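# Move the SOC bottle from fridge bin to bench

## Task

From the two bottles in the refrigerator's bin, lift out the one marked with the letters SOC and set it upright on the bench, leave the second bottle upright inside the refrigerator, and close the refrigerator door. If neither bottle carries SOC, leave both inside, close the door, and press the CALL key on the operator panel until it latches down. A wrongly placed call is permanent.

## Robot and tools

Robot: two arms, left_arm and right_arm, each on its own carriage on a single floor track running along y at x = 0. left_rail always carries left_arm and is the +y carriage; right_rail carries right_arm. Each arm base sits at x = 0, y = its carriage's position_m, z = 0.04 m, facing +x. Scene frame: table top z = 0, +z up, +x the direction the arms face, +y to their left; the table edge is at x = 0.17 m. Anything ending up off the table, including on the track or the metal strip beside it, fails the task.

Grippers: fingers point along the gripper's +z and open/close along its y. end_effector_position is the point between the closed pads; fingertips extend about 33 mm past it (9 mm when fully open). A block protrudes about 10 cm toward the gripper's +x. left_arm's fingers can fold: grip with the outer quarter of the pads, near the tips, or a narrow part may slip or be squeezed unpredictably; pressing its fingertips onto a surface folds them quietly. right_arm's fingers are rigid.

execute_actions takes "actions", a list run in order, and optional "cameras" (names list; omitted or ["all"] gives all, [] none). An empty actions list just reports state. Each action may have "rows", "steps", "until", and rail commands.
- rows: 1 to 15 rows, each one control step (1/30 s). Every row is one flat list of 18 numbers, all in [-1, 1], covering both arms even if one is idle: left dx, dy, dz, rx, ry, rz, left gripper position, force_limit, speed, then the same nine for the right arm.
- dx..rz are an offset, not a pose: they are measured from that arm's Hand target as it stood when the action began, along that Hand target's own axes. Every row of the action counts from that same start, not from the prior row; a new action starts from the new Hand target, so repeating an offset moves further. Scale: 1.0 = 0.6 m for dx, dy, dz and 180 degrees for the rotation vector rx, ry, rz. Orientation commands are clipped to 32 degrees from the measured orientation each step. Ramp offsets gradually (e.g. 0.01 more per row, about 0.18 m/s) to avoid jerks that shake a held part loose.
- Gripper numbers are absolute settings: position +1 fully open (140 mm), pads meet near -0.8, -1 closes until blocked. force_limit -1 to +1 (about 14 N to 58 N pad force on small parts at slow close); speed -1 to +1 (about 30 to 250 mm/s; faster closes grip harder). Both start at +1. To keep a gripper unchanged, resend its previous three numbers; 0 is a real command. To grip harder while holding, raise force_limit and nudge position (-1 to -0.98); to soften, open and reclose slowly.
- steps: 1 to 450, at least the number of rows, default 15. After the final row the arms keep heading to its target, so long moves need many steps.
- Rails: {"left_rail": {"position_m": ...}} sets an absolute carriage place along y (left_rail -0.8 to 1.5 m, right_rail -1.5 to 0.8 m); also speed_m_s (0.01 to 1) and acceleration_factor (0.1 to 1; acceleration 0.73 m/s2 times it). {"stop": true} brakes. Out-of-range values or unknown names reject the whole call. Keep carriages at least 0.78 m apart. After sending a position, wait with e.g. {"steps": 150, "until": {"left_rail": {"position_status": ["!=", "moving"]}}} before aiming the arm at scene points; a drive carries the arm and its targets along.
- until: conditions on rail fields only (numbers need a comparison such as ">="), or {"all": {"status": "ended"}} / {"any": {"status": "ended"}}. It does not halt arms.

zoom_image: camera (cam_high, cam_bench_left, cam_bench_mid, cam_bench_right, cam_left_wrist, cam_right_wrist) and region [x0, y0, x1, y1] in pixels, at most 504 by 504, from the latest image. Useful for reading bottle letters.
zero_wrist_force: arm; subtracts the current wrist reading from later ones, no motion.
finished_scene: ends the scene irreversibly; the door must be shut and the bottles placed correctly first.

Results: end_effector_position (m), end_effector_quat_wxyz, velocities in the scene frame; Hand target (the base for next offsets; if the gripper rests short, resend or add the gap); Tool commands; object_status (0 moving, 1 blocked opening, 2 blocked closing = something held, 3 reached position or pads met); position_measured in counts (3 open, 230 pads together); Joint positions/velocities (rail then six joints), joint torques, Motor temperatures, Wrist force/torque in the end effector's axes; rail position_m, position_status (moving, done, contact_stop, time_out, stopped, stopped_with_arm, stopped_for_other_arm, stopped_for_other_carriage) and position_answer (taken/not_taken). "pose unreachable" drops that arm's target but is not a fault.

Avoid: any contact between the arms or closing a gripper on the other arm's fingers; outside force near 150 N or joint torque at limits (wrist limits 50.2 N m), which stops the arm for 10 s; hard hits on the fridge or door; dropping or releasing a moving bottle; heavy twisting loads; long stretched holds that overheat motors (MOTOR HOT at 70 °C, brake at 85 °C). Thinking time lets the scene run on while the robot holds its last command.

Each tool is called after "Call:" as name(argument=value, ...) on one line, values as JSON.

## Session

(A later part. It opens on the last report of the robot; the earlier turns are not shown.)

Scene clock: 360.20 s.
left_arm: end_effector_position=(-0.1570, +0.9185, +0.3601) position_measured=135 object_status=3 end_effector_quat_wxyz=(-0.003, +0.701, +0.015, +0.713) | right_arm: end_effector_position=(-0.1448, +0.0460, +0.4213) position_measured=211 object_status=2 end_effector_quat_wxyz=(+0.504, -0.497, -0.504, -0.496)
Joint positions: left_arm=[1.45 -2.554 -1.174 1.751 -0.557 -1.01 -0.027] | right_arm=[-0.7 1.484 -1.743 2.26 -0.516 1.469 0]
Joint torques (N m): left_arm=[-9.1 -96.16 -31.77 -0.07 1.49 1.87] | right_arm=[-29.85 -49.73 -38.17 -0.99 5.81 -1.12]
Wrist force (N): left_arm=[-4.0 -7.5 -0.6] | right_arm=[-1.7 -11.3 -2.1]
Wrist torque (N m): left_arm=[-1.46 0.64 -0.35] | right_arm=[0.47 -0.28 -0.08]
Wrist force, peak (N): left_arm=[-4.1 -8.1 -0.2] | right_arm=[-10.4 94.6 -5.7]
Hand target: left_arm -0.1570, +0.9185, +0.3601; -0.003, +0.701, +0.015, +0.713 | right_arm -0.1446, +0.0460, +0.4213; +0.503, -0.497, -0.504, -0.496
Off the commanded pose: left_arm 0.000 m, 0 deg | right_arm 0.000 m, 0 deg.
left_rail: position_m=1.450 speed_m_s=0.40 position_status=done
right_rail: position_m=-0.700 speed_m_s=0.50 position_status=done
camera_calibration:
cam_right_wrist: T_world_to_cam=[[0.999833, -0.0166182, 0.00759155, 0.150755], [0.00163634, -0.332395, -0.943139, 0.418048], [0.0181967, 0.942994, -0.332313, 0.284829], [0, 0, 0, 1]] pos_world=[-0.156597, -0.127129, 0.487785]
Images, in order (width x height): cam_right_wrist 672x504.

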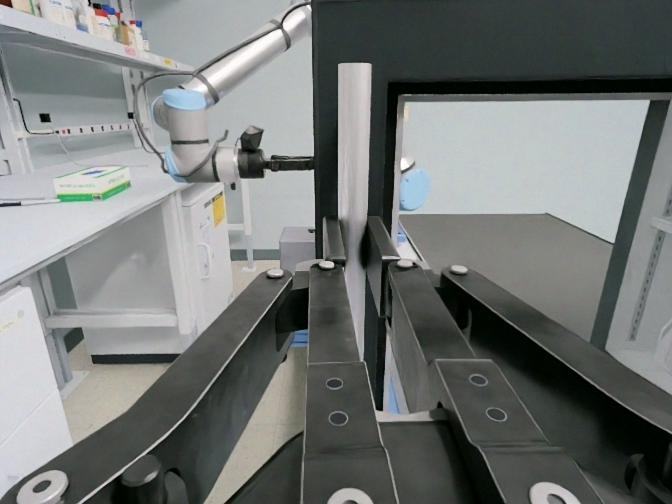

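Call:
execute_actions(actions=[{"left_rail":{"position_m":0.95},"steps":150,"until":{"left_rail":{"position_status":["!=","moving"]}}},{"rows":[[0,0.1,0,0,0,0,-0.05,0,-0.5,0,0,0,0,0,0,-0.98,0.7,-0.5]],"steps":40}], cameras=["cam_left_wrist","cam_bench_mid"])

Call:
zoom_image(camera="cam_left_wrist", region=[280, 40, 640, 300])

Scene clock: 366.83 s.
left_arm: end_effector_position=(-0.1555, +0.3585, +0.3611) position_measured=135 object_status=3 end_effector_quat_wxyz=(-0.003, +0.701, +0.015, +0.713) | right_arm: end_effector_position=(-0.1446, +0.0460, +0.4213) position_measured=211 object_status=2 end_effector_quat_wxyz=(+0.503, -0.497, -0.504, -0.496)
Joint positions: left_arm=[0.95 -2.487 -1.112 1.653 -0.521 -0.942 -0.029] | right_arm=[-0.7 1.484 -1.743 2.26 -0.516 1.469 0]
Joint torques (N m): left_arm=[9.75 -66.5 -45.4 6.69 3.34 -1.52] | right_arm=[-29.74 -22.94 -37.37 -0.56 8.31 -3.67]
Wrist force (N): left_arm=[-4.2 -7.7 -0.4] | right_arm=[-0.9 -17.1 -2.2]
Wrist torque (N m): left_arm=[-1.51 0.68 -0.13] | right_arm=[0.46 -0.16 -0.08]
Wrist force, peak (N): left_arm=[-0.6 -25.3 -2.6] | right_arm=[-0.7 -17.6 -1.7]
Hand target: left_arm -0.1555, +0.3585, +0.3611; -0.003, +0.701, +0.015, +0.713 | right_arm -0.1446, +0.0460, +0.4213; +0.503, -0.497, -0.504, -0.496
Off the commanded pose: left_arm 0.000 m, 0 deg | right_arm 0.000 m, 0 deg.
left_rail: position_m=0.950 speed_m_s=0.40 position_status=done
right_rail: position_m=-0.700 speed_m_s=0.50 position_status=done
camera_calibration:
cam_left_wrist: T_world_to_cam=[[-0.0105499, -0.996129, -0.0872709, 0.389363], [-0.280005, 0.0867271, -0.956073, 0.27056], [0.95994, 0.0143498, -0.279836, 0.430488], [0, 0, 0, 1]] pos_world=[-0.333377, 0.358213, 0.413122]
Images, in order (width x height): cam_bench_mid 672x504, cam_left_wrist 672x504.

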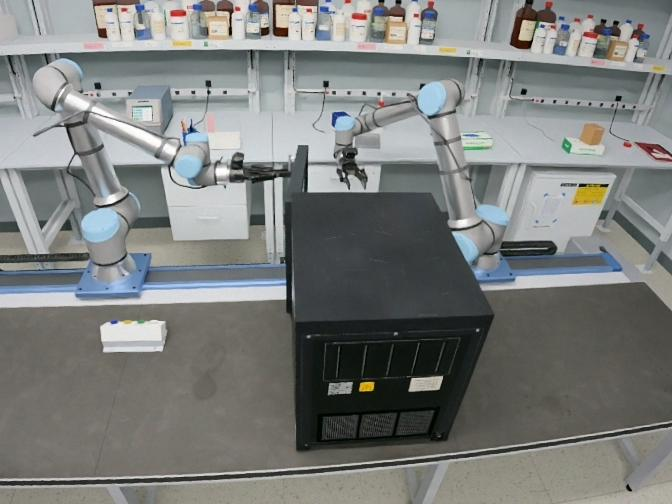

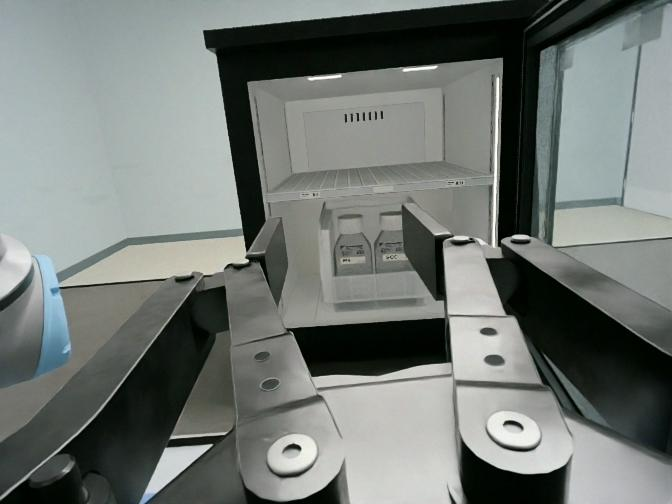

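Scaled by 1.400 from the camera's 672x504 image, which has a finer 960x720 frame.

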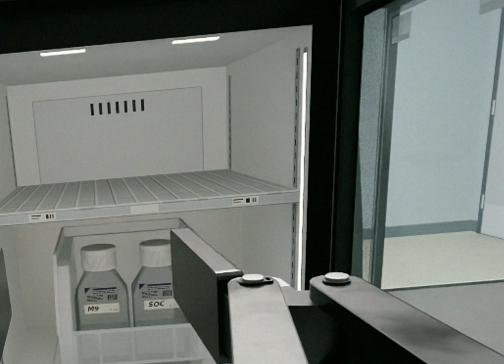

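Call:
execute_actions(actions=[{"rows":[[-0.02,0.12,0.15,0,0,0,1,0,-0.5,0,0,0,0,0,0,-0.98,0.7,-0.5]],"steps":30},{"rows":[[-0.02,0.04,0.15,0,0,0,1,0,-0.5,0,0,0,0,0,0,-0.98,0.7,-0.5]],"steps":40}], cameras=["cam_left_wrist"])

Call:
zoom_image(camera="cam_left_wrist", region=[180, 60, 560, 360])

Scene clock: 379.87 s.
left_arm: end_effector_position=(+0.0273, +0.2669, +0.3416) position_measured=3 object_status=3 end_effector_quat_wxyz=(-0.003, +0.701, +0.015, +0.713) | right_arm: end_effector_position=(-0.1446, +0.0460, +0.4213) position_measured=211 object_status=2 end_effector_quat_wxyz=(+0.503, -0.497, -0.504, -0.496)
Joint positions: left_arm=[0.95 -2.227 -1.121 1.708 -0.561 -0.683 -0.037] | right_arm=[-0.7 1.484 -1.743 2.26 -0.516 1.469 0]
Joint torques (N m): left_arm=[10.67 -66.41 -44.74 -1.66 3.4 -1.25] | right_arm=[-26.92 -23.78 -38.73 -0.69 7.98 -3.44]
Wrist force (N): left_arm=[-4.1 -7.6 -0.5] | right_arm=[-0.7 -16.4 -1.9]
Wrist torque (N m): left_arm=[-1.48 0.70 -0.12] | right_arm=[0.60 -0.22 -0.07]
Wrist force, peak (N): left_arm=[-2.5 -11.7 -27.6] | right_arm=[-0.4 -17.7 -1.2]
Hand target: left_arm +0.0273, +0.2669, +0.3416; -0.003, +0.701, +0.015, +0.713 | right_arm -0.1446, +0.0460, +0.4213; +0.503, -0.497, -0.504, -0.496
Off the commanded pose: left_arm 0.000 m, 0 deg | right_arm 0.000 m, 0 deg.
left_rail: position_m=0.950 speed_m_s=0.40 position_status=done
right_rail: position_m=-0.700 speed_m_s=0.50 position_status=done
camera_calibration:
cam_left_wrist: T_world_to_cam=[[-0.0105499, -0.996129, -0.0872709, 0.298245], [-0.280005, 0.0867271, -0.956073, 0.311055], [0.95994, 0.0143498, -0.279836, 0.25087], [0, 0, 0, 1]] pos_world=[-0.150577, 0.266513, 0.393622]
Images, in order (width x height): cam_left_wrist 672x504.

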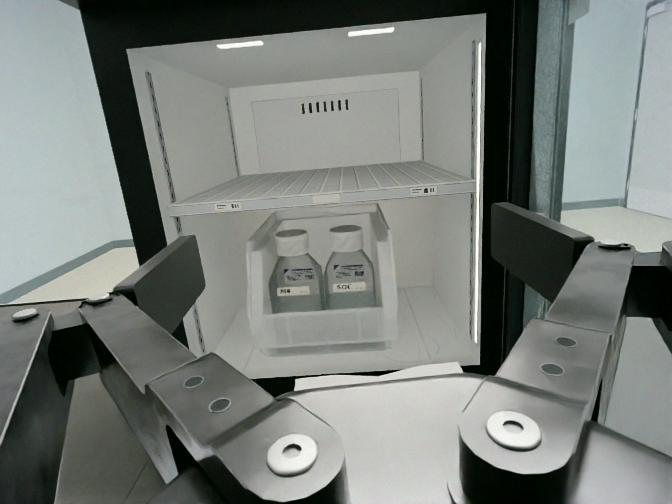

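Scaled by 1.326 from the camera's 672x504 image, which has a finer 960x720 frame.

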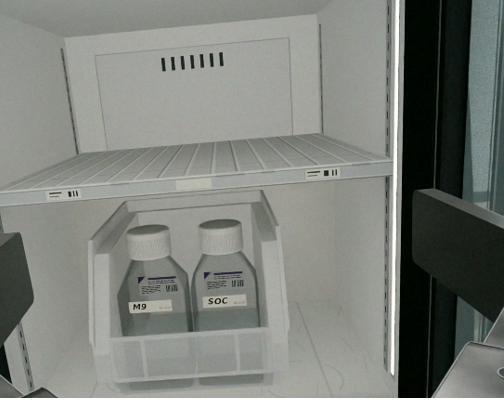

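Call:
execute_actions(actions=[{"rows":[[-0.07,0,0,0,0,0,1,0,-0.5,0,0,0,0,0,0,-0.98,0.7,-0.5]],"steps":20},{"rows":[[-0.08,0,0,0,0,0,1,0,-0.5,0,0,0,0,0,0,-0.98,0.7,-0.5]],"steps":40}], cameras=["cam_left_wrist"])

Call:
zoom_image(camera="cam_left_wrist", region=[200, 60, 500, 360])

Scene clock: 390.40 s.
left_arm: end_effector_position=(+0.0288, +0.2654, +0.2517) position_measured=3 object_status=3 end_effector_quat_wxyz=(-0.003, +0.701, +0.015, +0.713) | right_arm: end_effector_position=(-0.1446, +0.0460, +0.4213) position_measured=211 object_status=2 end_effector_quat_wxyz=(+0.503, -0.497, -0.504, -0.496)
Joint positions: left_arm=[0.95 -2.224 -1.029 1.756 -0.701 -0.68 -0.037] | right_arm=[-0.7 1.484 -1.743 2.26 -0.516 1.469 0]
Joint torques (N m): left_arm=[7.84 -68.54 -26.83 -1.84 3.12 1.59] | right_arm=[-25.58 -24.33 -40.45 -0.72 8.12 -3.42]
Wrist force (N): left_arm=[-4.0 -7.9 -0.6] | right_arm=[-0.7 -17.3 -1.4]
Wrist torque (N m): left_arm=[-1.53 0.69 -0.35] | right_arm=[0.41 -0.26 -0.08]
Wrist force, peak (N): left_arm=[16.5 -5.7 -1.8] | right_arm=[-0.1 -17.6 -1.9]
Hand target: left_arm +0.0288, +0.2654, +0.2517; -0.003, +0.701, +0.015, +0.713 | right_arm -0.1446, +0.0460, +0.4213; +0.503, -0.497, -0.504, -0.496
Off the commanded pose: left_arm 0.000 m, 0 deg | right_arm 0.000 m, 0 deg.
left_rail: position_m=0.950 speed_m_s=0.40 position_status=done
right_rail: position_m=-0.700 speed_m_s=0.50 position_status=done
camera_calibration:
cam_left_wrist: T_world_to_cam=[[-0.0105499, -0.996129, -0.0872709, 0.288921], [-0.280005, 0.0867271, -0.956073, 0.225654], [0.95994, 0.0143498, -0.279836, 0.224294], [0, 0, 0, 1]] pos_world=[-0.149077, 0.265013, 0.303722]
Images, in order (width x height): cam_left_wrist 672x504.

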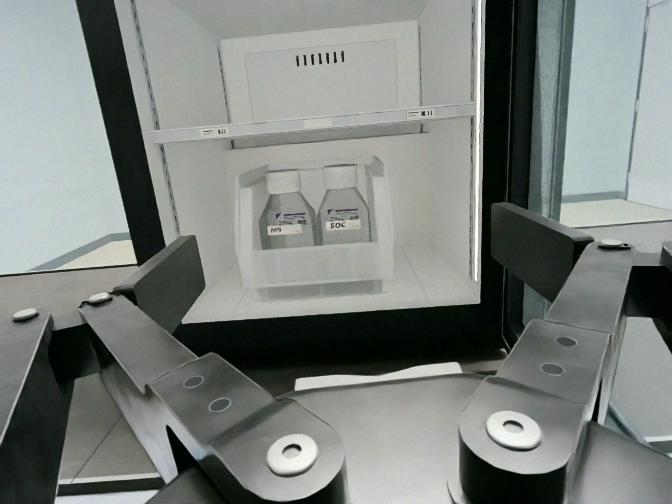

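Scaled by 1.680 from the camera's 672x504 image, which has a finer 960x720 frame.

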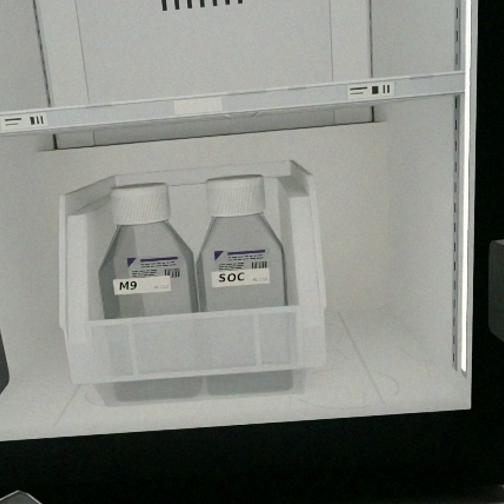

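Call:
execute_actions(actions=[{"rows":[[-0.005,0.006,0.1,-0.008,0,0,-0.08,0,-0.5,0,0,0,0,0,0,-0.98,0.7,-0.5],[-0.01,0.012,0.2,-0.008,0,0,-0.08,0,-0.5,0,0,0,0,0,0,-0.98,0.7,-0.5]],"steps":30},{"rows":[[0,0,0.1,0,0,0,-0.08,0,-0.5,0,0,0,0,0,0,-0.98,0.7,-0.5],[0,0,0.2,0,0,0,-0.08,0,-0.5,0,0,0,0,0,0,-0.98,0.7,-0.5]],"steps":50}], cameras=["cam_left_wrist"])

Call:
zoom_image(camera="cam_left_wrist", region=[200, 60, 500, 360])

Scene clock: 423.07 s.
left_arm: end_effector_position=(+0.2690, +0.2614, +0.2497) position_measured=139 object_status=3 end_effector_quat_wxyz=(+0.005, +0.701, +0.006, +0.713) | right_arm: end_effector_position=(-0.1446, +0.0460, +0.4213) position_measured=211 object_status=2 end_effector_quat_wxyz=(+0.503, -0.497, -0.504, -0.496)
Joint positions: left_arm=[0.95 -1.928 -1.109 1.897 -0.741 -0.359 -0.061] | right_arm=[-0.7 1.484 -1.743 2.26 -0.516 1.469 0]
Joint torques (N m): left_arm=[9.31 -61.19 -40.2 5.21 3.25 -1.48] | right_arm=[-21.76 -23.85 -42.3 -0.59 8.09 -3.46]
Wrist force (N): left_arm=[-4.3 -7.3 -0.5] | right_arm=[-0.7 -16.5 -1.7]
Wrist torque (N m): left_arm=[-1.43 0.68 -0.14] | right_arm=[0.58 -0.27 -0.08]
Wrist force, peak (N): left_arm=[-6.0 -6.7 -25.1] | right_arm=[-0.4 -17.6 -1.7]
Hand target: left_arm +0.2690, +0.2614, +0.2497; +0.005, +0.701, +0.006, +0.713 | right_arm -0.1446, +0.0460, +0.4213; +0.503, -0.497, -0.504, -0.496
Off the commanded pose: left_arm 0.000 m, 0 deg | right_arm 0.000 m, 0 deg.
left_rail: position_m=0.950 speed_m_s=0.40 position_status=done
right_rail: position_m=-0.700 speed_m_s=0.50 position_status=done
camera_calibration:
cam_left_wrist: T_world_to_cam=[[-0.0355562, -0.995509, -0.0877409, 0.294037], [-0.277359, 0.0941773, -0.956139, 0.288673], [0.960108, -0.00966093, -0.279462, -0.000679812], [0, 0, 0, 1]] pos_world=[0.0911735, 0.265523, 0.301621]
Images, in order (width x height): cam_left_wrist 672x504.

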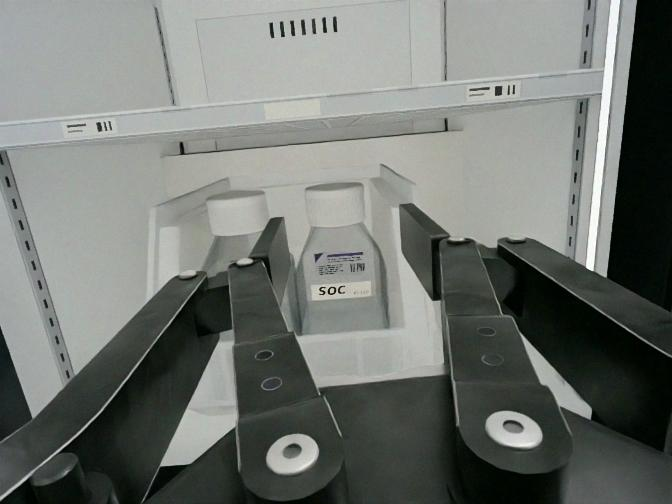

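Scaled by 1.680 from the camera's 672x504 image, which has a finer 960x720 frame.

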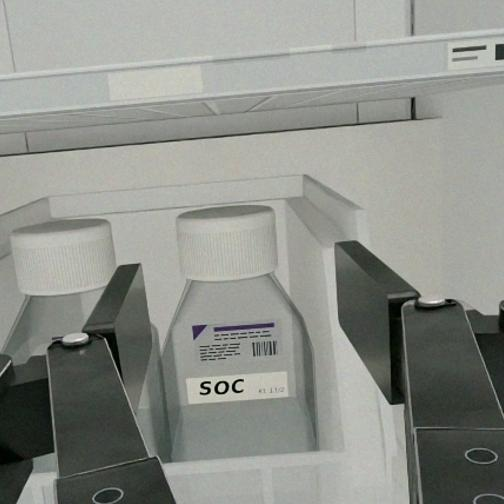

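Call:
execute_actions(actions=[{"rows":[[0,0.003,0,0,0,0,-0.16,0,-0.5,0,0,0,0,0,0,-0.98,0.7,-0.5]],"steps":20},{"rows":[[-0.002,0,0.05,0,0,0,-0.16,0,-0.5,0,0,0,0,0,0,-0.98,0.7,-0.5],[-0.004,0,0.1,0,0,0,-0.16,0,-0.5,0,0,0,0,0,0,-0.98,0.7,-0.5],[-0.006,0,0.14,0,0,0,-0.16,0,-0.5,0,0,0,0,0,0,-0.98,0.7,-0.5]],"steps":45}], cameras=["cam_left_wrist"])

Call:
zoom_image(camera="cam_left_wrist", region=[200, 60, 500, 360])

Scene clock: 433.10 s.
left_arm: end_effector_position=(+0.3531, +0.2596, +0.2475) position_measured=149 object_status=3 end_effector_quat_wxyz=(+0.005, +0.701, +0.006, +0.713) | right_arm: end_effector_position=(-0.1446, +0.0460, +0.4213) position_measured=211 object_status=2 end_effector_quat_wxyz=(+0.503, -0.497, -0.504, -0.496)
Joint positions: left_arm=[0.95 -1.807 -1.105 1.896 -0.721 -0.238 -0.085] | right_arm=[-0.7 1.484 -1.743 2.26 -0.516 1.469 0]
Joint torques (N m): left_arm=[10.02 -64.42 -40.34 5.21 3.89 -1.83] | right_arm=[-20.78 -23.44 -43.15 -0.57 7.8 -3.77]
Wrist force (N): left_arm=[-4.2 -7.1 -0.5] | right_arm=[-0.9 -16.6 -1.6]
Wrist torque (N m): left_arm=[-1.35 0.67 -0.15] | right_arm=[0.55 -0.19 -0.07]
Wrist force, peak (N): left_arm=[-3.9 -5.3 -14.0] | right_arm=[-0.6 -17.5 -1.8]
Hand target: left_arm +0.3531, +0.2596, +0.2475; +0.005, +0.701, +0.006, +0.713 | right_arm -0.1446, +0.0460, +0.4213; +0.503, -0.497, -0.504, -0.496
Off the commanded pose: left_arm 0.000 m, 0 deg | right_arm 0.000 m, 0 deg.
left_rail: position_m=0.950 speed_m_s=0.40 position_status=done
right_rail: position_m=-0.700 speed_m_s=0.50 position_status=done
camera_calibration:
cam_left_wrist: T_world_to_cam=[[-0.0355562, -0.995509, -0.0877409, 0.295051], [-0.277359, 0.0941773, -0.956139, 0.31016], [0.960108, -0.00966093, -0.279462, -0.0820292], [0, 0, 0, 1]] pos_world=[0.175274, 0.263723, 0.299521]
Images, in order (width x height): cam_left_wrist 672x504.

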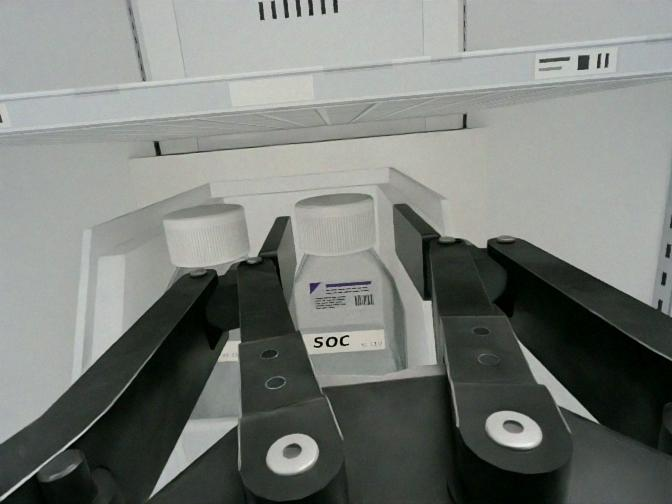

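Scaled by 1.680 from the camera's 672x504 image, which has a finer 960x720 frame.

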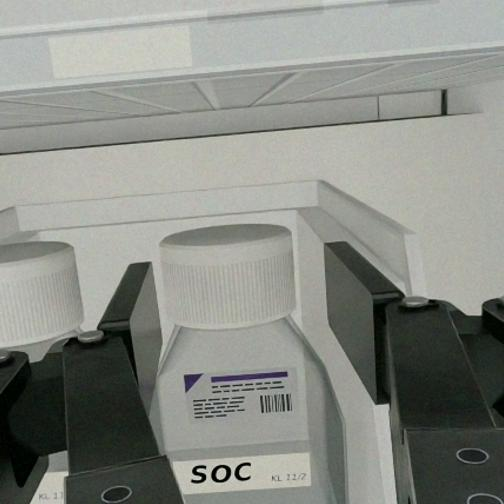

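Call:
execute_actions(actions=[{"rows":[[0,-0.001,0.02,0,0,0,-0.16,0,-0.5,0,0,0,0,0,0,-0.98,0.7,-0.5],[0,-0.0015,0.037,0,0,0,-0.16,0,-0.5,0,0,0,0,0,0,-0.98,0.7,-0.5]],"steps":45}], cameras=["cam_left_wrist"])

Call:
zoom_image(camera="cam_left_wrist", region=[200, 100, 500, 400])

Scene clock: 438.63 s.
left_arm: end_effector_position=(+0.3753, +0.2605, +0.2479) position_measured=149 object_status=3 end_effector_quat_wxyz=(+0.005, +0.701, +0.006, +0.713) | right_arm: end_effector_position=(-0.1446, +0.0460, +0.4213) position_measured=211 object_status=2 end_effector_quat_wxyz=(+0.503, -0.497, -0.504, -0.496)
Joint positions: left_arm=[0.95 -1.775 -1.104 1.894 -0.709 -0.206 -0.096] | right_arm=[-0.7 1.484 -1.743 2.26 -0.516 1.469 0]
Joint torques (N m): left_arm=[6.26 -61.48 -40.74 5.35 3.35 -1.66] | right_arm=[-19.87 -23.48 -44.15 -0.41 8.16 -3.53]
Wrist force (N): left_arm=[-4.0 -7.3 -0.3] | right_arm=[-1.0 -17.2 -1.6]
Wrist torque (N m): left_arm=[-1.40 0.63 -0.14] | right_arm=[0.42 -0.20 -0.07]
Wrist force, peak (N): left_arm=[-4.0 -6.5 -6.0] | right_arm=[-0.2 -17.6 -2.0]
Hand target: left_arm +0.3753, +0.2605, +0.2479; +0.005, +0.701, +0.006, +0.713 | right_arm -0.1446, +0.0460, +0.4213; +0.503, -0.497, -0.504, -0.496
Off the commanded pose: left_arm 0.000 m, 0 deg | right_arm 0.000 m, 0 deg.
left_rail: position_m=0.950 speed_m_s=0.40 position_status=done
right_rail: position_m=-0.700 speed_m_s=0.50 position_status=done
camera_calibration:
cam_left_wrist: T_world_to_cam=[[-0.0355562, -0.995509, -0.0877409, 0.296763], [-0.277359, 0.0941773, -0.956139, 0.31652], [0.960108, -0.00966093, -0.279462, -0.103251], [0, 0, 0, 1]] pos_world=[0.197474, 0.264623, 0.299821]
Images, in order (width x height): cam_left_wrist 672x504.

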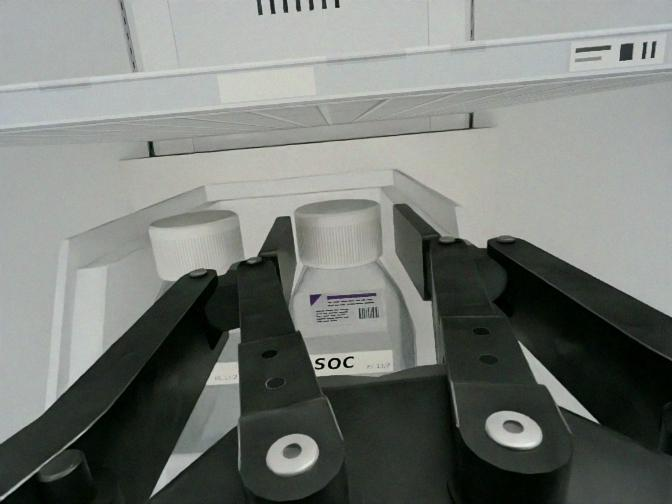

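Scaled by 1.680 from the camera's 672x504 image, which has a finer 960x720 frame.

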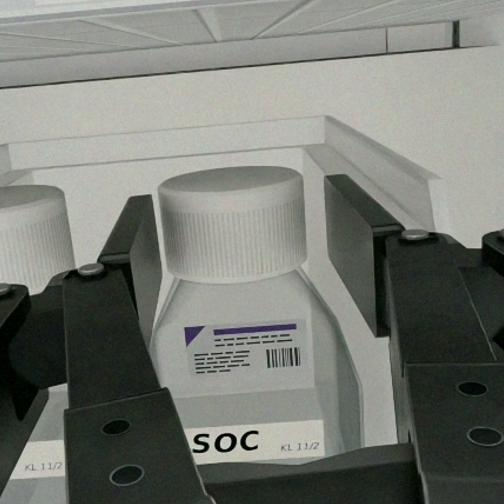

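Call:
execute_actions(actions=[{"rows":[[0,0,0.005,0,0,0,-0.12,0,-0.5,0,0,0,0,0,0,-0.98,0.7,-0.5],[0,0,0.017,0,0,0,-0.12,0,-0.5,0,0,0,0,0,0,-0.98,0.7,-0.5],[0,0,0.032,0,0,0,-0.12,0,-0.5,0,0,0,0,0,0,-0.98,0.7,-0.5]],"steps":45}], cameras=["cam_left_wrist"])

Call:
zoom_image(camera="cam_left_wrist", region=[200, 100, 500, 400])

Scene clock: 444.13 s.
left_arm: end_effector_position=(+0.3945, +0.2606, +0.2482) position_measured=144 object_status=3 end_effector_quat_wxyz=(+0.005, +0.701, +0.006, +0.713) | right_arm: end_effector_position=(-0.1446, +0.0460, +0.4213) position_measured=211 object_status=2 end_effector_quat_wxyz=(+0.503, -0.497, -0.504, -0.496)
Joint positions: left_arm=[0.95 -1.747 -1.101 1.888 -0.694 -0.178 -0.108] | right_arm=[-0.7 1.484 -1.743 2.26 -0.516 1.469 0]
Joint torques (N m): left_arm=[8.75 -61.91 -39.86 4.98 2.97 -1.4] | right_arm=[-17.02 -23.6 -43.4 -0.93 7.8 -3.48]
Wrist force (N): left_arm=[-4.3 -7.4 -0.6] | right_arm=[-0.8 -16.8 -1.8]
Wrist torque (N m): left_arm=[-1.43 0.69 -0.12] | right_arm=[0.50 -0.18 -0.08]
Wrist force, peak (N): left_arm=[-4.4 -7.2 -3.7] | right_arm=[-1.1 -17.7 -2.0]
Hand target: left_arm +0.3945, +0.2606, +0.2482; +0.005, +0.701, +0.006, +0.713 | right_arm -0.1446, +0.0460, +0.4213; +0.503, -0.497, -0.504, -0.496
Off the commanded pose: left_arm 0.000 m, 0 deg | right_arm 0.000 m, 0 deg.
left_rail: position_m=0.950 speed_m_s=0.40 position_status=done
right_rail: position_m=-0.700 speed_m_s=0.50 position_status=done
camera_calibration:
cam_left_wrist: T_world_to_cam=[[-0.0355562, -0.995509, -0.0877409, 0.297571], [-0.277359, 0.0941773, -0.956139, 0.322123], [0.960108, -0.00966093, -0.279462, -0.1216], [0, 0, 0, 1]] pos_world=[0.216674, 0.264723, 0.300121]
Images, in order (width x height): cam_left_wrist 672x504.

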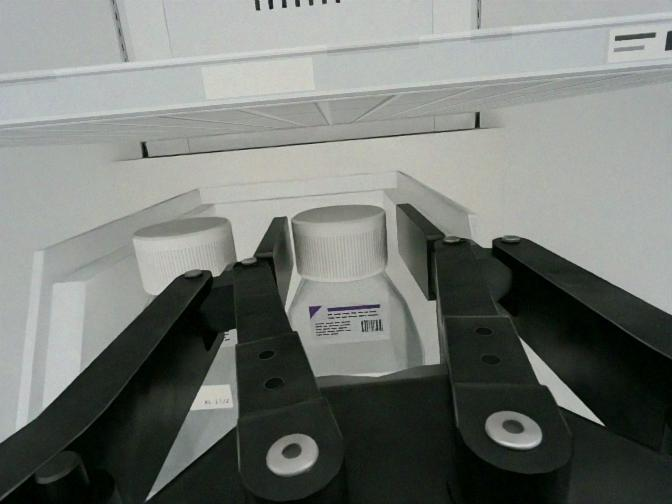

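Scaled by 1.680 from the camera's 672x504 image, which has a finer 960x720 frame.

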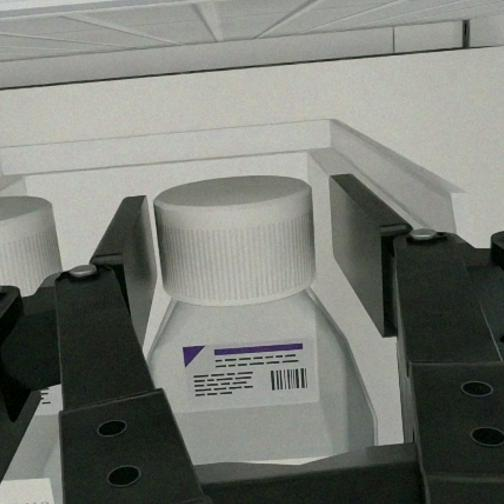

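Call:
execute_actions(actions=[{"rows":[[0,0,0,0,0,0,-1,-0.2,-1,0,0,0,0,0,0,-0.98,0.7,-0.5]],"steps":75}], cameras=["cam_left_wrist"])

Call:
zoom_image(camera="cam_left_wrist", region=[200, 100, 500, 400])

Scene clock: 449.73 s.
left_arm: end_effector_position=(+0.3945, +0.2605, +0.2482) position_measured=159 object_status=2 end_effector_quat_wxyz=(+0.005, +0.701, +0.006, +0.713) | right_arm: end_effector_position=(-0.1446, +0.0460, +0.4213) position_measured=211 object_status=2 end_effector_quat_wxyz=(+0.503, -0.497, -0.504, -0.496)
Joint positions: left_arm=[0.95 -1.747 -1.101 1.888 -0.694 -0.178 -0.108] | right_arm=[-0.7 1.484 -1.743 2.26 -0.516 1.469 0]
Joint torques (N m): left_arm=[7.59 -69.42 -39.3 2.92 0.13 -1.91] | right_arm=[-15.96 -24.51 -43.6 -0.82 7.88 -3.6]
Wrist force (N): left_arm=[-4.6 -8.1 -0.7] | right_arm=[-0.3 -17.1 -1.9]
Wrist torque (N m): left_arm=[-1.42 0.69 0.07] | right_arm=[0.43 -0.24 -0.08]
Wrist force, peak (N): left_arm=[-4.9 -8.3 -1.0] | right_arm=[-0.6 -17.6 -2.1]
Hand target: left_arm +0.3945, +0.2605, +0.2482; +0.005, +0.701, +0.006, +0.713 | right_arm -0.1446, +0.0460, +0.4213; +0.503, -0.497, -0.504, -0.496
Off the commanded pose: left_arm 0.000 m, 0 deg | right_arm 0.000 m, 0 deg.
left_rail: position_m=0.950 speed_m_s=0.40 position_status=done
right_rail: position_m=-0.700 speed_m_s=0.50 position_status=done
camera_calibration:
cam_left_wrist: T_world_to_cam=[[-0.0355562, -0.995509, -0.0877409, 0.297472], [-0.277359, 0.0941773, -0.956139, 0.322132], [0.960108, -0.00966093, -0.279462, -0.121601], [0, 0, 0, 1]] pos_world=[0.216674, 0.264623, 0.300121]
Images, in order (width x height): cam_left_wrist 672x504.

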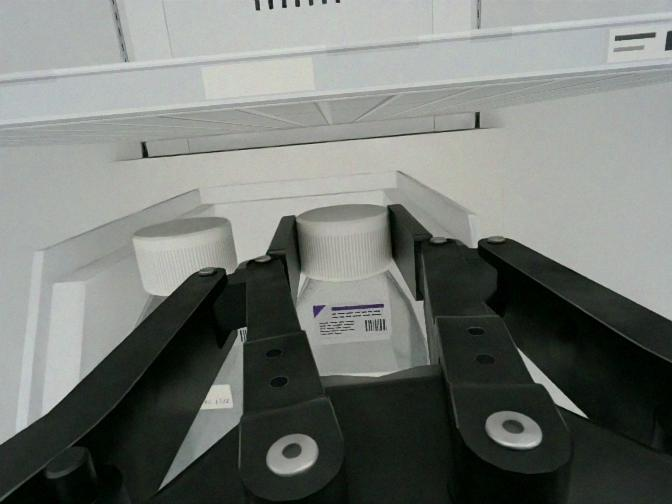

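Scaled by 1.680 from the camera's 672x504 image, which has a finer 960x720 frame.

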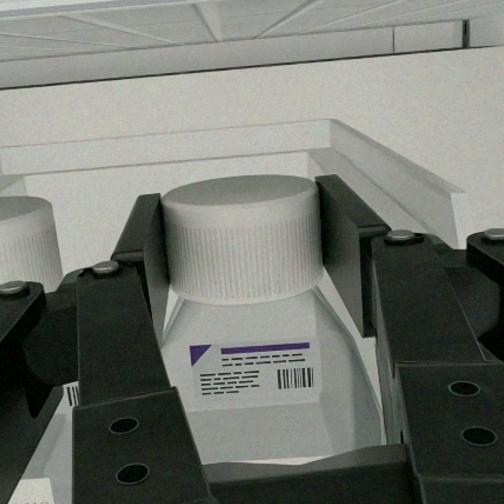

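Call:
execute_actions(actions=[{"rows":[[0.003,0,0,0,0,0,-1,-0.2,-1,0,0,0,0,0,0,-0.98,0.7,-0.5],[0.008,0,0,0,0,0,-1,-0.2,-1,0,0,0,0,0,0,-0.98,0.7,-0.5],[0.014,0,0,0,0,0,-1,-0.2,-1,0,0,0,0,0,0,-0.98,0.7,-0.5],[0.02,0,0,0,0,0,-1,-0.2,-1,0,0,0,0,0,0,-0.98,0.7,-0.5]],"steps":40}], cameras=["cam_left_wrist"])

Scene clock: 453.63 s.
left_arm: end_effector_position=(+0.3943, +0.2607, +0.2602) position_measured=159 object_status=2 end_effector_quat_wxyz=(+0.005, +0.701, +0.006, +0.713) | right_arm: end_effector_position=(-0.1446, +0.0460, +0.4213) position_measured=211 object_status=2 end_effector_quat_wxyz=(+0.503, -0.497, -0.504, -0.496)
Joint positions: left_arm=[0.95 -1.748 -1.115 1.883 -0.675 -0.179 -0.108] | right_arm=[-0.7 1.484 -1.743 2.26 -0.516 1.469 0]
Joint torques (N m): left_arm=[-19 -97.74 -43.14 5.03 -4.38 -1.88] | right_arm=[-16.6 -23.31 -43.81 -0.66 7.97 -3.52]
Wrist force (N): left_arm=[-7.9 -7.2 -0.7] | right_arm=[0.2 -16.6 -2.0]
Wrist torque (N m): left_arm=[-1.39 0.61 -0.13] | right_arm=[0.53 -0.28 -0.07]
Wrist force, peak (N): left_arm=[-9.8 -7.9 -0.6] | right_arm=[-0.5 -17.4 -2.3]
Hand target: left_arm +0.3943, +0.2607, +0.2602; +0.005, +0.701, +0.006, +0.713 | right_arm -0.1446, +0.0460, +0.4213; +0.503, -0.497, -0.504, -0.496
Off the commanded pose: left_arm 0.000 m, 0 deg | right_arm 0.000 m, 0 deg.
left_rail: position_m=0.950 speed_m_s=0.40 position_status=done
right_rail: position_m=-0.700 speed_m_s=0.50 position_status=done
camera_calibration:
cam_left_wrist: T_world_to_cam=[[-0.0355562, -0.995509, -0.0877409, 0.298717], [-0.277359, 0.0941773, -0.956139, 0.333531], [0.960108, -0.00966093, -0.279462, -0.118054], [0, 0, 0, 1]] pos_world=[0.216474, 0.264823, 0.312121]
Images, in order (width x height): cam_left_wrist 672x504.

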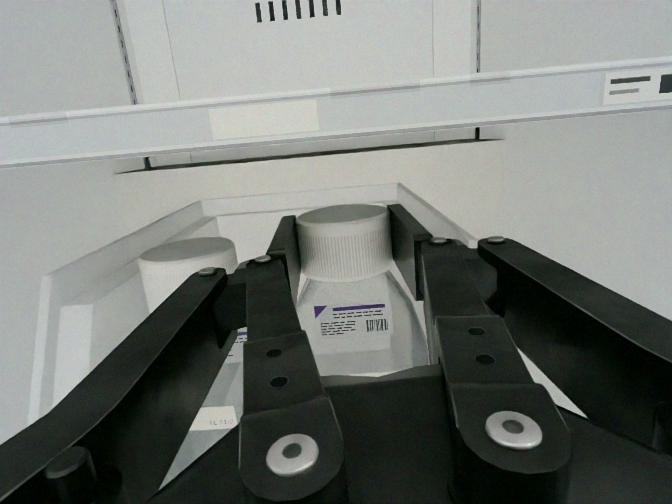

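Call:
execute_actions(actions=[{"rows":[[0.01,0,0,0,0,0,-1,-0.2,-1,0,0,0,0,0,0,-0.98,0.7,-0.5],[0.02,0,0,0,0,0,-1,-0.2,-1,0,0,0,0,0,0,-0.98,0.7,-0.5],[0.03,0,0,0,0,0,-1,-0.2,-1,0,0,0,0,0,0,-0.98,0.7,-0.5],[0.04,0,0,0,0,0,-1,-0.2,-1,0,0,0,0,0,0,-0.98,0.7,-0.5]],"steps":40}], cameras=["cam_left_wrist"])

Call:
zoom_image(camera="cam_left_wrist", region=[120, 100, 560, 440])

Scene clock: 458.43 s.
left_arm: end_effector_position=(+0.3939, +0.2611, +0.2842) position_measured=159 object_status=2 end_effector_quat_wxyz=(+0.005, +0.701, +0.006, +0.713) | right_arm: end_effector_position=(-0.1446, +0.0460, +0.4213) position_measured=211 object_status=2 end_effector_quat_wxyz=(+0.503, -0.497, -0.504, -0.496)
Joint positions: left_arm=[0.95 -1.748 -1.144 1.873 -0.636 -0.179 -0.108] | right_arm=[-0.7 1.484 -1.743 2.26 -0.516 1.469 0]
Joint torques (N m): left_arm=[-17.52 -97.09 -43.8 4.95 -4.44 -2.11] | right_arm=[-14.7 -22.86 -43.19 -0.86 7.78 -3.49]
Wrist force (N): left_arm=[-7.8 -7.4 -0.6] | right_arm=[0.6 -17.1 -2.0]
Wrist torque (N m): left_arm=[-1.43 0.58 -0.14] | right_arm=[0.42 -0.31 -0.07]
Wrist force, peak (N): left_arm=[-12.2 -7.7 -0.4] | right_arm=[0.3 -17.5 -1.5]
Hand target: left_arm +0.3939, +0.2611, +0.2842; +0.005, +0.701, +0.006, +0.713 | right_arm -0.1446, +0.0460, +0.4213; +0.503, -0.497, -0.504, -0.496
Off the commanded pose: left_arm 0.000 m, 0 deg | right_arm 0.000 m, 0 deg.
left_rail: position_m=0.950 speed_m_s=0.40 position_status=done
right_rail: position_m=-0.700 speed_m_s=0.50 position_status=done
camera_calibration:
cam_left_wrist: T_world_to_cam=[[-0.0355562, -0.995509, -0.0877409, 0.301206], [-0.277359, 0.0941773, -0.956139, 0.35633], [0.960108, -0.00966093, -0.279462, -0.110959], [0, 0, 0, 1]] pos_world=[0.216074, 0.265223, 0.336121]
Images, in order (width x height): cam_left_wrist 672x504.

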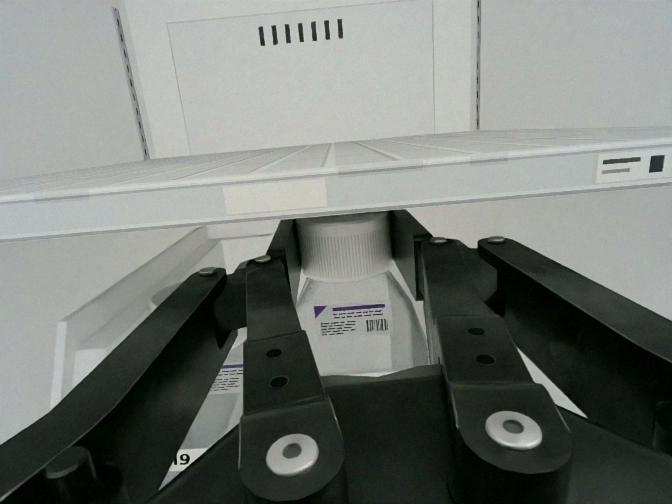

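Scaled by 1.145 from the camera's 672x504 image, which has a finer 960x720 frame.

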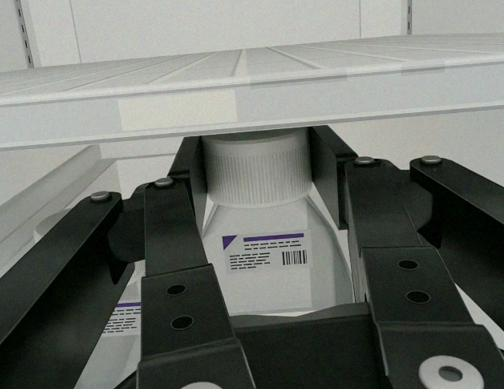

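Call:
execute_actions(actions=[{"rows":[[-0.002,0,-0.012,0,0.014,0,-1,-0.2,-1,0,0,0,0,0,0,-0.98,0.7,-0.5],[-0.005,0,-0.025,0,0.028,0,-1,-0.2,-1,0,0,0,0,0,0,-0.98,0.7,-0.5],[-0.0075,0,-0.037,0,0.042,0,-1,-0.2,-1,0,0,0,0,0,0,-0.98,0.7,-0.5],[-0.01,0,-0.0493,0,0.0556,0,-1,-0.2,-1,0,0,0,0,0,0,-0.98,0.7,-0.5]],"steps":45}], cameras=["cam_left_wrist"])

Call:
zoom_image(camera="cam_left_wrist", region=[120, 100, 560, 440])

Scene clock: 469.17 s.
left_arm: end_effector_position=(+0.3644, +0.2610, +0.2777) position_measured=159 object_status=2 end_effector_quat_wxyz=(+0.005, +0.636, +0.007, +0.771) | right_arm: end_effector_position=(-0.1446, +0.0460, +0.4213) position_measured=211 object_status=2 end_effector_quat_wxyz=(+0.503, -0.497, -0.504, -0.496)
Joint positions: left_arm=[0.95 -1.782 -0.948 1.764 -0.08 -0.287 -0.732] | right_arm=[-0.7 1.484 -1.743 2.26 -0.516 1.469 0]
Joint torques (N m): left_arm=[9 -73.52 -37.32 8.15 -7.02 -2.27] | right_arm=[-11.08 -24.75 -42.73 -0.57 7.54 -3.31]
Wrist force (N): left_arm=[-7.6 -7.7 -1.0] | right_arm=[0.4 -17.2 -2.1]
Wrist torque (N m): left_arm=[-1.46 0.51 -0.17] | right_arm=[0.42 -0.24 -0.07]
Wrist force, peak (N): left_arm=[-3.2 -10.6 4.7] | right_arm=[0.4 -17.6 -2.0]
Hand target: left_arm +0.3644, +0.2610, +0.2777; +0.005, +0.636, +0.007, +0.771 | right_arm -0.1446, +0.0460, +0.4213; +0.503, -0.497, -0.504, -0.496
Off the commanded pose: left_arm 0.000 m, 0 deg | right_arm 0.000 m, 0 deg.
left_rail: position_m=0.950 speed_m_s=0.40 position_status=done
right_rail: position_m=-0.700 speed_m_s=0.50 position_status=done
camera_calibration:
cam_left_wrist: T_world_to_cam=[[-0.0169453, -0.995578, -0.0923938, 0.294035], [-0.107286, 0.0936841, -0.989804, 0.289453], [0.994084, -0.00685993, -0.108399, -0.145069], [0, 0, 0, 1]] pos_world=[0.180247, 0.264622, 0.297944]
Images, in order (width x height): cam_left_wrist 672x504.

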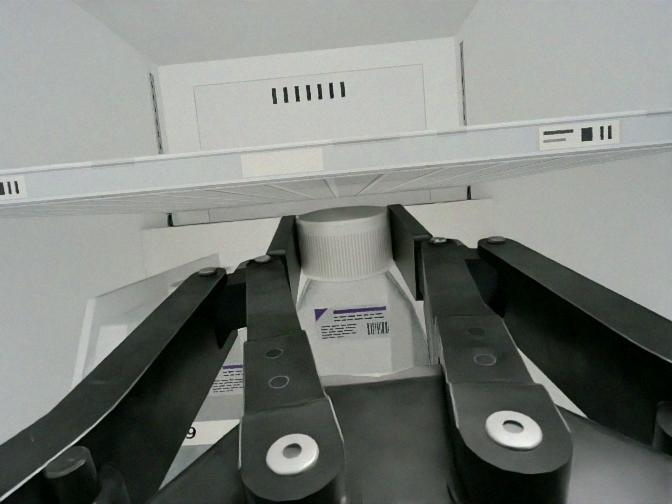

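Scaled by 1.145 from the camera's 672x504 image, which has a finer 960x720 frame.

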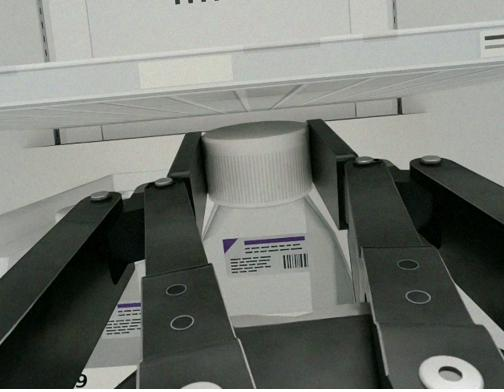

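Call:
execute_actions(actions=[{"rows":[[0.0005,0,-0.014,0,0.014,0,-1,-0.2,-1,0,0,0,0,0,0,-0.98,0.7,-0.5],[0.001,0,-0.029,0,0.028,0,-1,-0.2,-1,0,0,0,0,0,0,-0.98,0.7,-0.5],[0.0015,0,-0.044,0,0.042,0,-1,-0.2,-1,0,0,0,0,0,0,-0.98,0.7,-0.5],[0.0025,0,-0.0588,0,0.0556,0,-1,-0.2,-1,0,0,0,0,0,0,-0.98,0.7,-0.5]],"steps":45}], cameras=["cam_left_wrist"])

Call:
zoom_image(camera="cam_left_wrist", region=[120, 100, 560, 440])

Scene clock: 484.77 s.
left_arm: end_effector_position=(+0.3392, +0.2598, +0.2733) position_measured=159 object_status=2 end_effector_quat_wxyz=(+0.000, +0.596, +0.006, +0.803) | right_arm: end_effector_position=(-0.1451, +0.0453, +0.4204) position_measured=211 object_status=2 end_effector_quat_wxyz=(+0.503, -0.497, -0.505, -0.495)
Joint positions: left_arm=[0.95 -1.805 -0.865 1.737 0.023 -0.38 -0.869] | right_arm=[-0.7 1.484 -1.743 2.261 -0.515 1.468 0]
Joint torques (N m): left_arm=[-4.63 -93.21 -26.29 4.35 -2.77 0.06] | right_arm=[0.15 -28 -41.07 -2.74 0.69 -0.25]
Wrist force (N): left_arm=[-6.6 -7.5 -0.2] | right_arm=[5.9 -13.1 -9.5]
Wrist torque (N m): left_arm=[-1.40 0.30 -0.17] | right_arm=[-0.98 -0.22 -0.18]
Wrist force, peak (N): left_arm=[-18.1 -6.2 -12.1] | right_arm=[5.4 -30.9 -94.6]
Hand target: left_arm +0.3392, +0.2598, +0.2733; +0.000, +0.596, +0.006, +0.803 (not the last commanded pose) | right_arm -0.1451, +0.0453, +0.4204; +0.503, -0.497, -0.505, -0.495 (not the last commanded pose)
Tool commands: left_gripper/position=-1.0 left_gripper/force_limit=-0.2 left_gripper/speed=-1.0 right_gripper/position=-0.976471 right_gripper/force_limit=+0.701961 right_gripper/speed=-0.498039
Off the commanded pose: left_arm 0.010 m, 4 deg | right_arm 0.001 m, 0 deg.
FORCE FAULT: contact force on the left arm reached its limit, and that arm stopped for 10 seconds. FORCE FAULT: contact force on the right arm reached its limit, and that arm stopped for 10 seconds. On each arm, the contact can be on any part of the arm, not only on its tool. Those arms' remaining commands of this call were not run. Those arms' targets are now where they stood when their stops ended, not their last commands. Those arms accept commands again.
left_rail: position_m=0.950 speed_m_s=0.40 position_status=done
right_rail: position_m=-0.700 speed_m_s=0.50 position_status=done
camera_calibration:
cam_left_wrist: T_world_to_cam=[[0.00103299, -0.994896, -0.100903, 0.288028], [-0.00596548, 0.100895, -0.994879, 0.247678], [0.999982, 0.00162964, -0.00583081, -0.152774], [0, 0, 0, 1]] pos_world=[0.153952, 0.261818, 0.274582]
Images, in order (width x height): cam_left_wrist 672x504.

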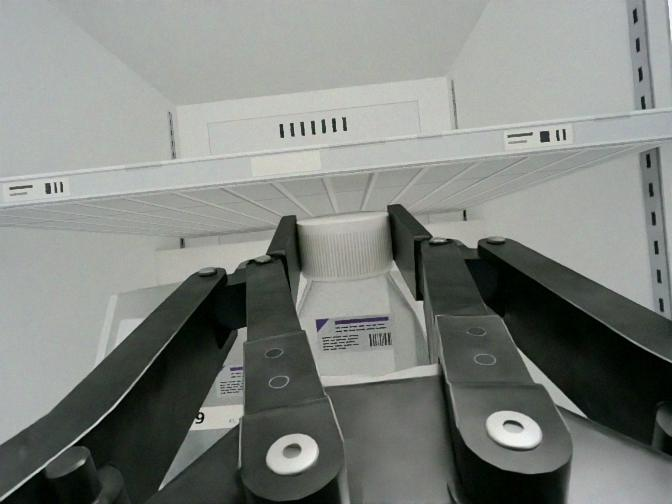

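Scaled by 1.145 from the camera's 672x504 image, which has a finer 960x720 frame.

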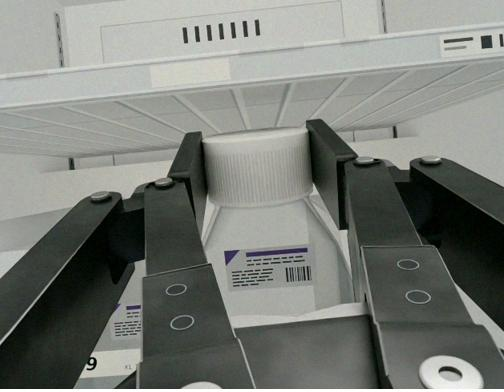

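Call:
execute_actions(actions=[], cameras=["cam_bench_mid","cam_high","cam_right_wrist","cam_bench_left"])

Call:
zoom_image(camera="cam_high", region=[340, 0, 672, 200])

Scene clock: 487.87 s.
left_arm: end_effector_position=(+0.3392, +0.2598, +0.2733) position_measured=159 object_status=2 end_effector_quat_wxyz=(+0.000, +0.596, +0.006, +0.803) | right_arm: end_effector_position=(-0.1451, +0.0453, +0.4204) position_measured=211 object_status=2 end_effector_quat_wxyz=(+0.503, -0.497, -0.505, -0.495)
Joint positions: left_arm=[0.95 -1.805 -0.865 1.737 0.023 -0.38 -0.869] | right_arm=[-0.7 1.484 -1.743 2.261 -0.515 1.468 0]
Joint velocities: within noise
Joint torques (N m): left_arm=[-3.95 -93.12 -27.34 4.76 -2.53 0.12] | right_arm=[-0.78 -26.7 -40.69 -2.6 4.35 0.07]
Motor temperatures (°C): left_arm=[30 30 28 37 29 37] | right_arm=[30 26 31 31 39 35]
Wrist force (N): left_arm=[-6.8 -7.5 -0.3] | right_arm=[5.5 -12.5 -8.7]
Wrist torque (N m): left_arm=[-1.41 0.34 -0.17] | right_arm=[-0.89 -0.14 -0.19]
Wrist force, peak (N): left_arm=[-6.7 -8.1 -0.2] | right_arm=[5.9 -13.5 -9.1]
Hand target: left_arm +0.3392, +0.2598, +0.2733; +0.000, +0.596, +0.006, +0.803 (not the last commanded pose) | right_arm -0.1451, +0.0453, +0.4204; +0.503, -0.497, -0.505, -0.495 (not the last commanded pose)
Tool commands: left_gripper/position=-1.0 left_gripper/force_limit=-0.2 left_gripper/speed=-1.0 right_gripper/position=-0.976471 right_gripper/force_limit=+0.701961 right_gripper/speed=-0.498039
Off the commanded pose: left_arm 0.010 m, 4 deg | right_arm 0.001 m, 0 deg.
left_rail: position_m=0.950 speed_m_s=0.40 position_status=done
right_rail: position_m=-0.700 speed_m_s=0.50 position_status=done
camera_calibration:
cam_right_wrist: T_world_to_cam=[[0.999847, -0.0157851, 0.00753844, 0.151088], [0.00183565, -0.333888, -0.942611, 0.416803], [0.0173962, 0.94248, -0.333808, 0.285606], [0, 0, 0, 1]] pos_world=[-0.156799, -0.127628, 0.487081]
Images, in order (width x height): cam_high 672x504, cam_bench_left 672x504, cam_bench_mid 672x504, cam_right_wrist 672x504.

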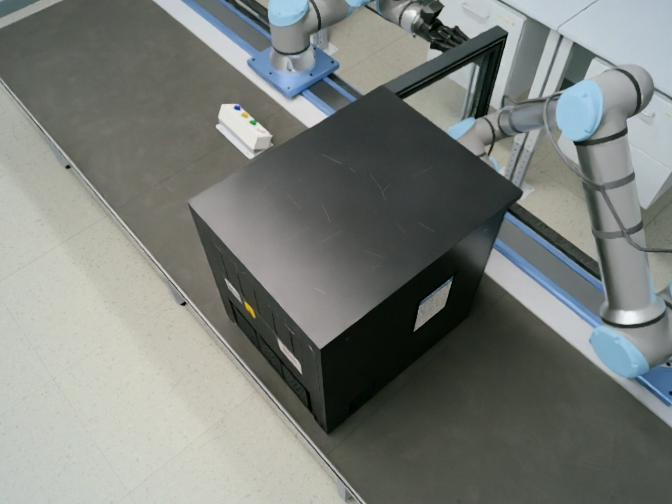

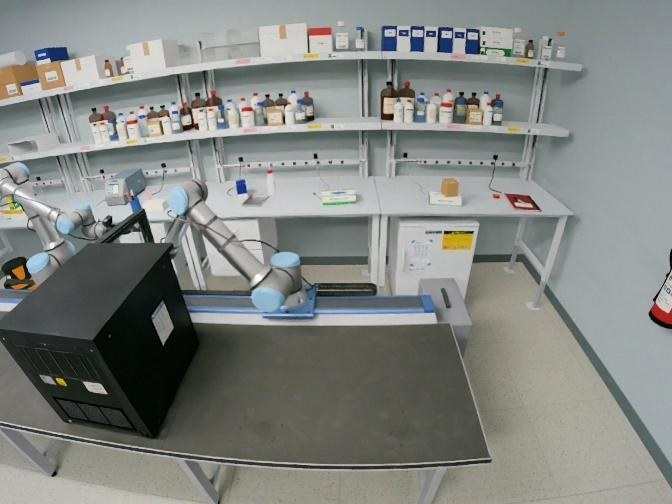

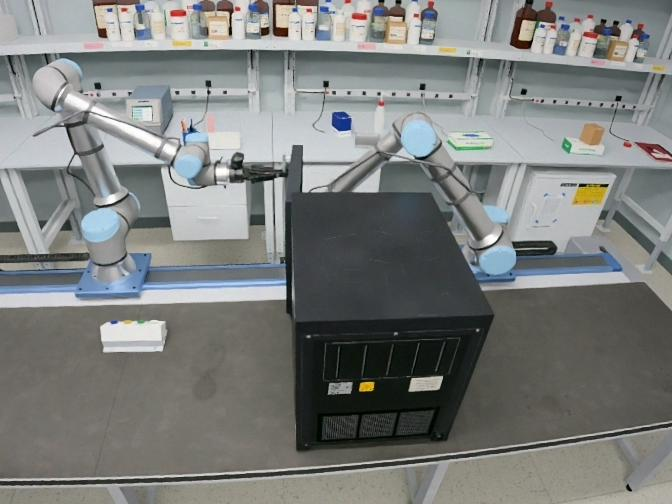

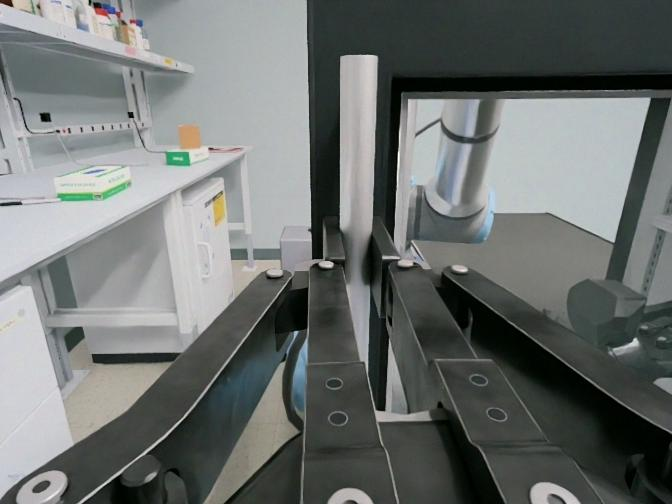

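Scaled by 1.518 from the camera's 672x504 image, which has a finer 960x720 frame.

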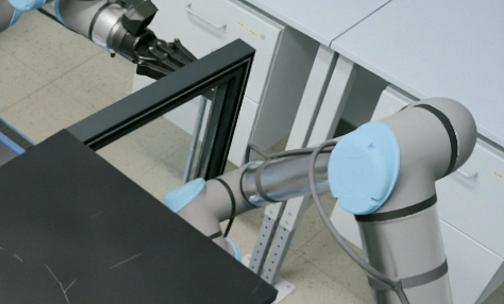

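Call:
execute_actions(actions=[{"rows":[[0,0,0,0,0,0,-1,-0.2,-1,0,-0.002,-0.02,0.005,0,0,-0.98,0.7,-0.5],[0,0,0,0,0,0,-1,-0.2,-1,0,-0.002,-0.04,0.01,0,0,-0.98,0.7,-0.5],[0,0,0,0,0,0,-1,-0.2,-1,0,-0.002,-0.062,0.015,0,0,-0.98,0.7,-0.5]],"steps":25}], cameras=[])

Scene clock: 497.17 s.
left_arm: end_effector_position=(+0.3392, +0.2598, +0.2733) position_measured=159 object_status=2 end_effector_quat_wxyz=(+0.000, +0.596, +0.006, +0.803) | right_arm: end_effector_position=(-0.1456, +0.0081, +0.4204) position_measured=211 object_status=2 end_effector_quat_wxyz=(+0.515, -0.485, -0.516, -0.483)
Joint positions: left_arm=[0.95 -1.805 -0.865 1.737 0.023 -0.38 -0.869] | right_arm=[-0.7 1.431 -1.826 2.323 -0.493 1.368 0]
Joint torques (N m): left_arm=[-2.12 -92 -26.65 4.21 -2.95 -0.29] | right_arm=[61.98 -57.7 -42.8 -3.61 -35.65 -3.32]
Wrist force (N): left_arm=[-6.4 -7.7 -0.5] | right_arm=[-17.3 103.0 1.9]
Wrist torque (N m): left_arm=[-1.42 0.28 -0.17] | right_arm=[1.06 -0.14 -0.20]
Wrist force, peak (N): left_arm=[-6.9 -8.1 -0.5] | right_arm=[-17.1 103.5 1.5]
Hand target: left_arm +0.3392, +0.2598, +0.2733; +0.000, +0.596, +0.006, +0.803 | right_arm -0.1457, +0.0081, +0.4205; +0.515, -0.485, -0.516, -0.483
Off the commanded pose: left_arm 0.000 m, 0 deg | right_arm 0.000 m, 0 deg.
left_rail: position_m=0.950 speed_m_s=0.40 position_status=done
right_rail: position_m=-0.700 speed_m_s=0.50 position_status=done
No camera images: "cameras" was empty.


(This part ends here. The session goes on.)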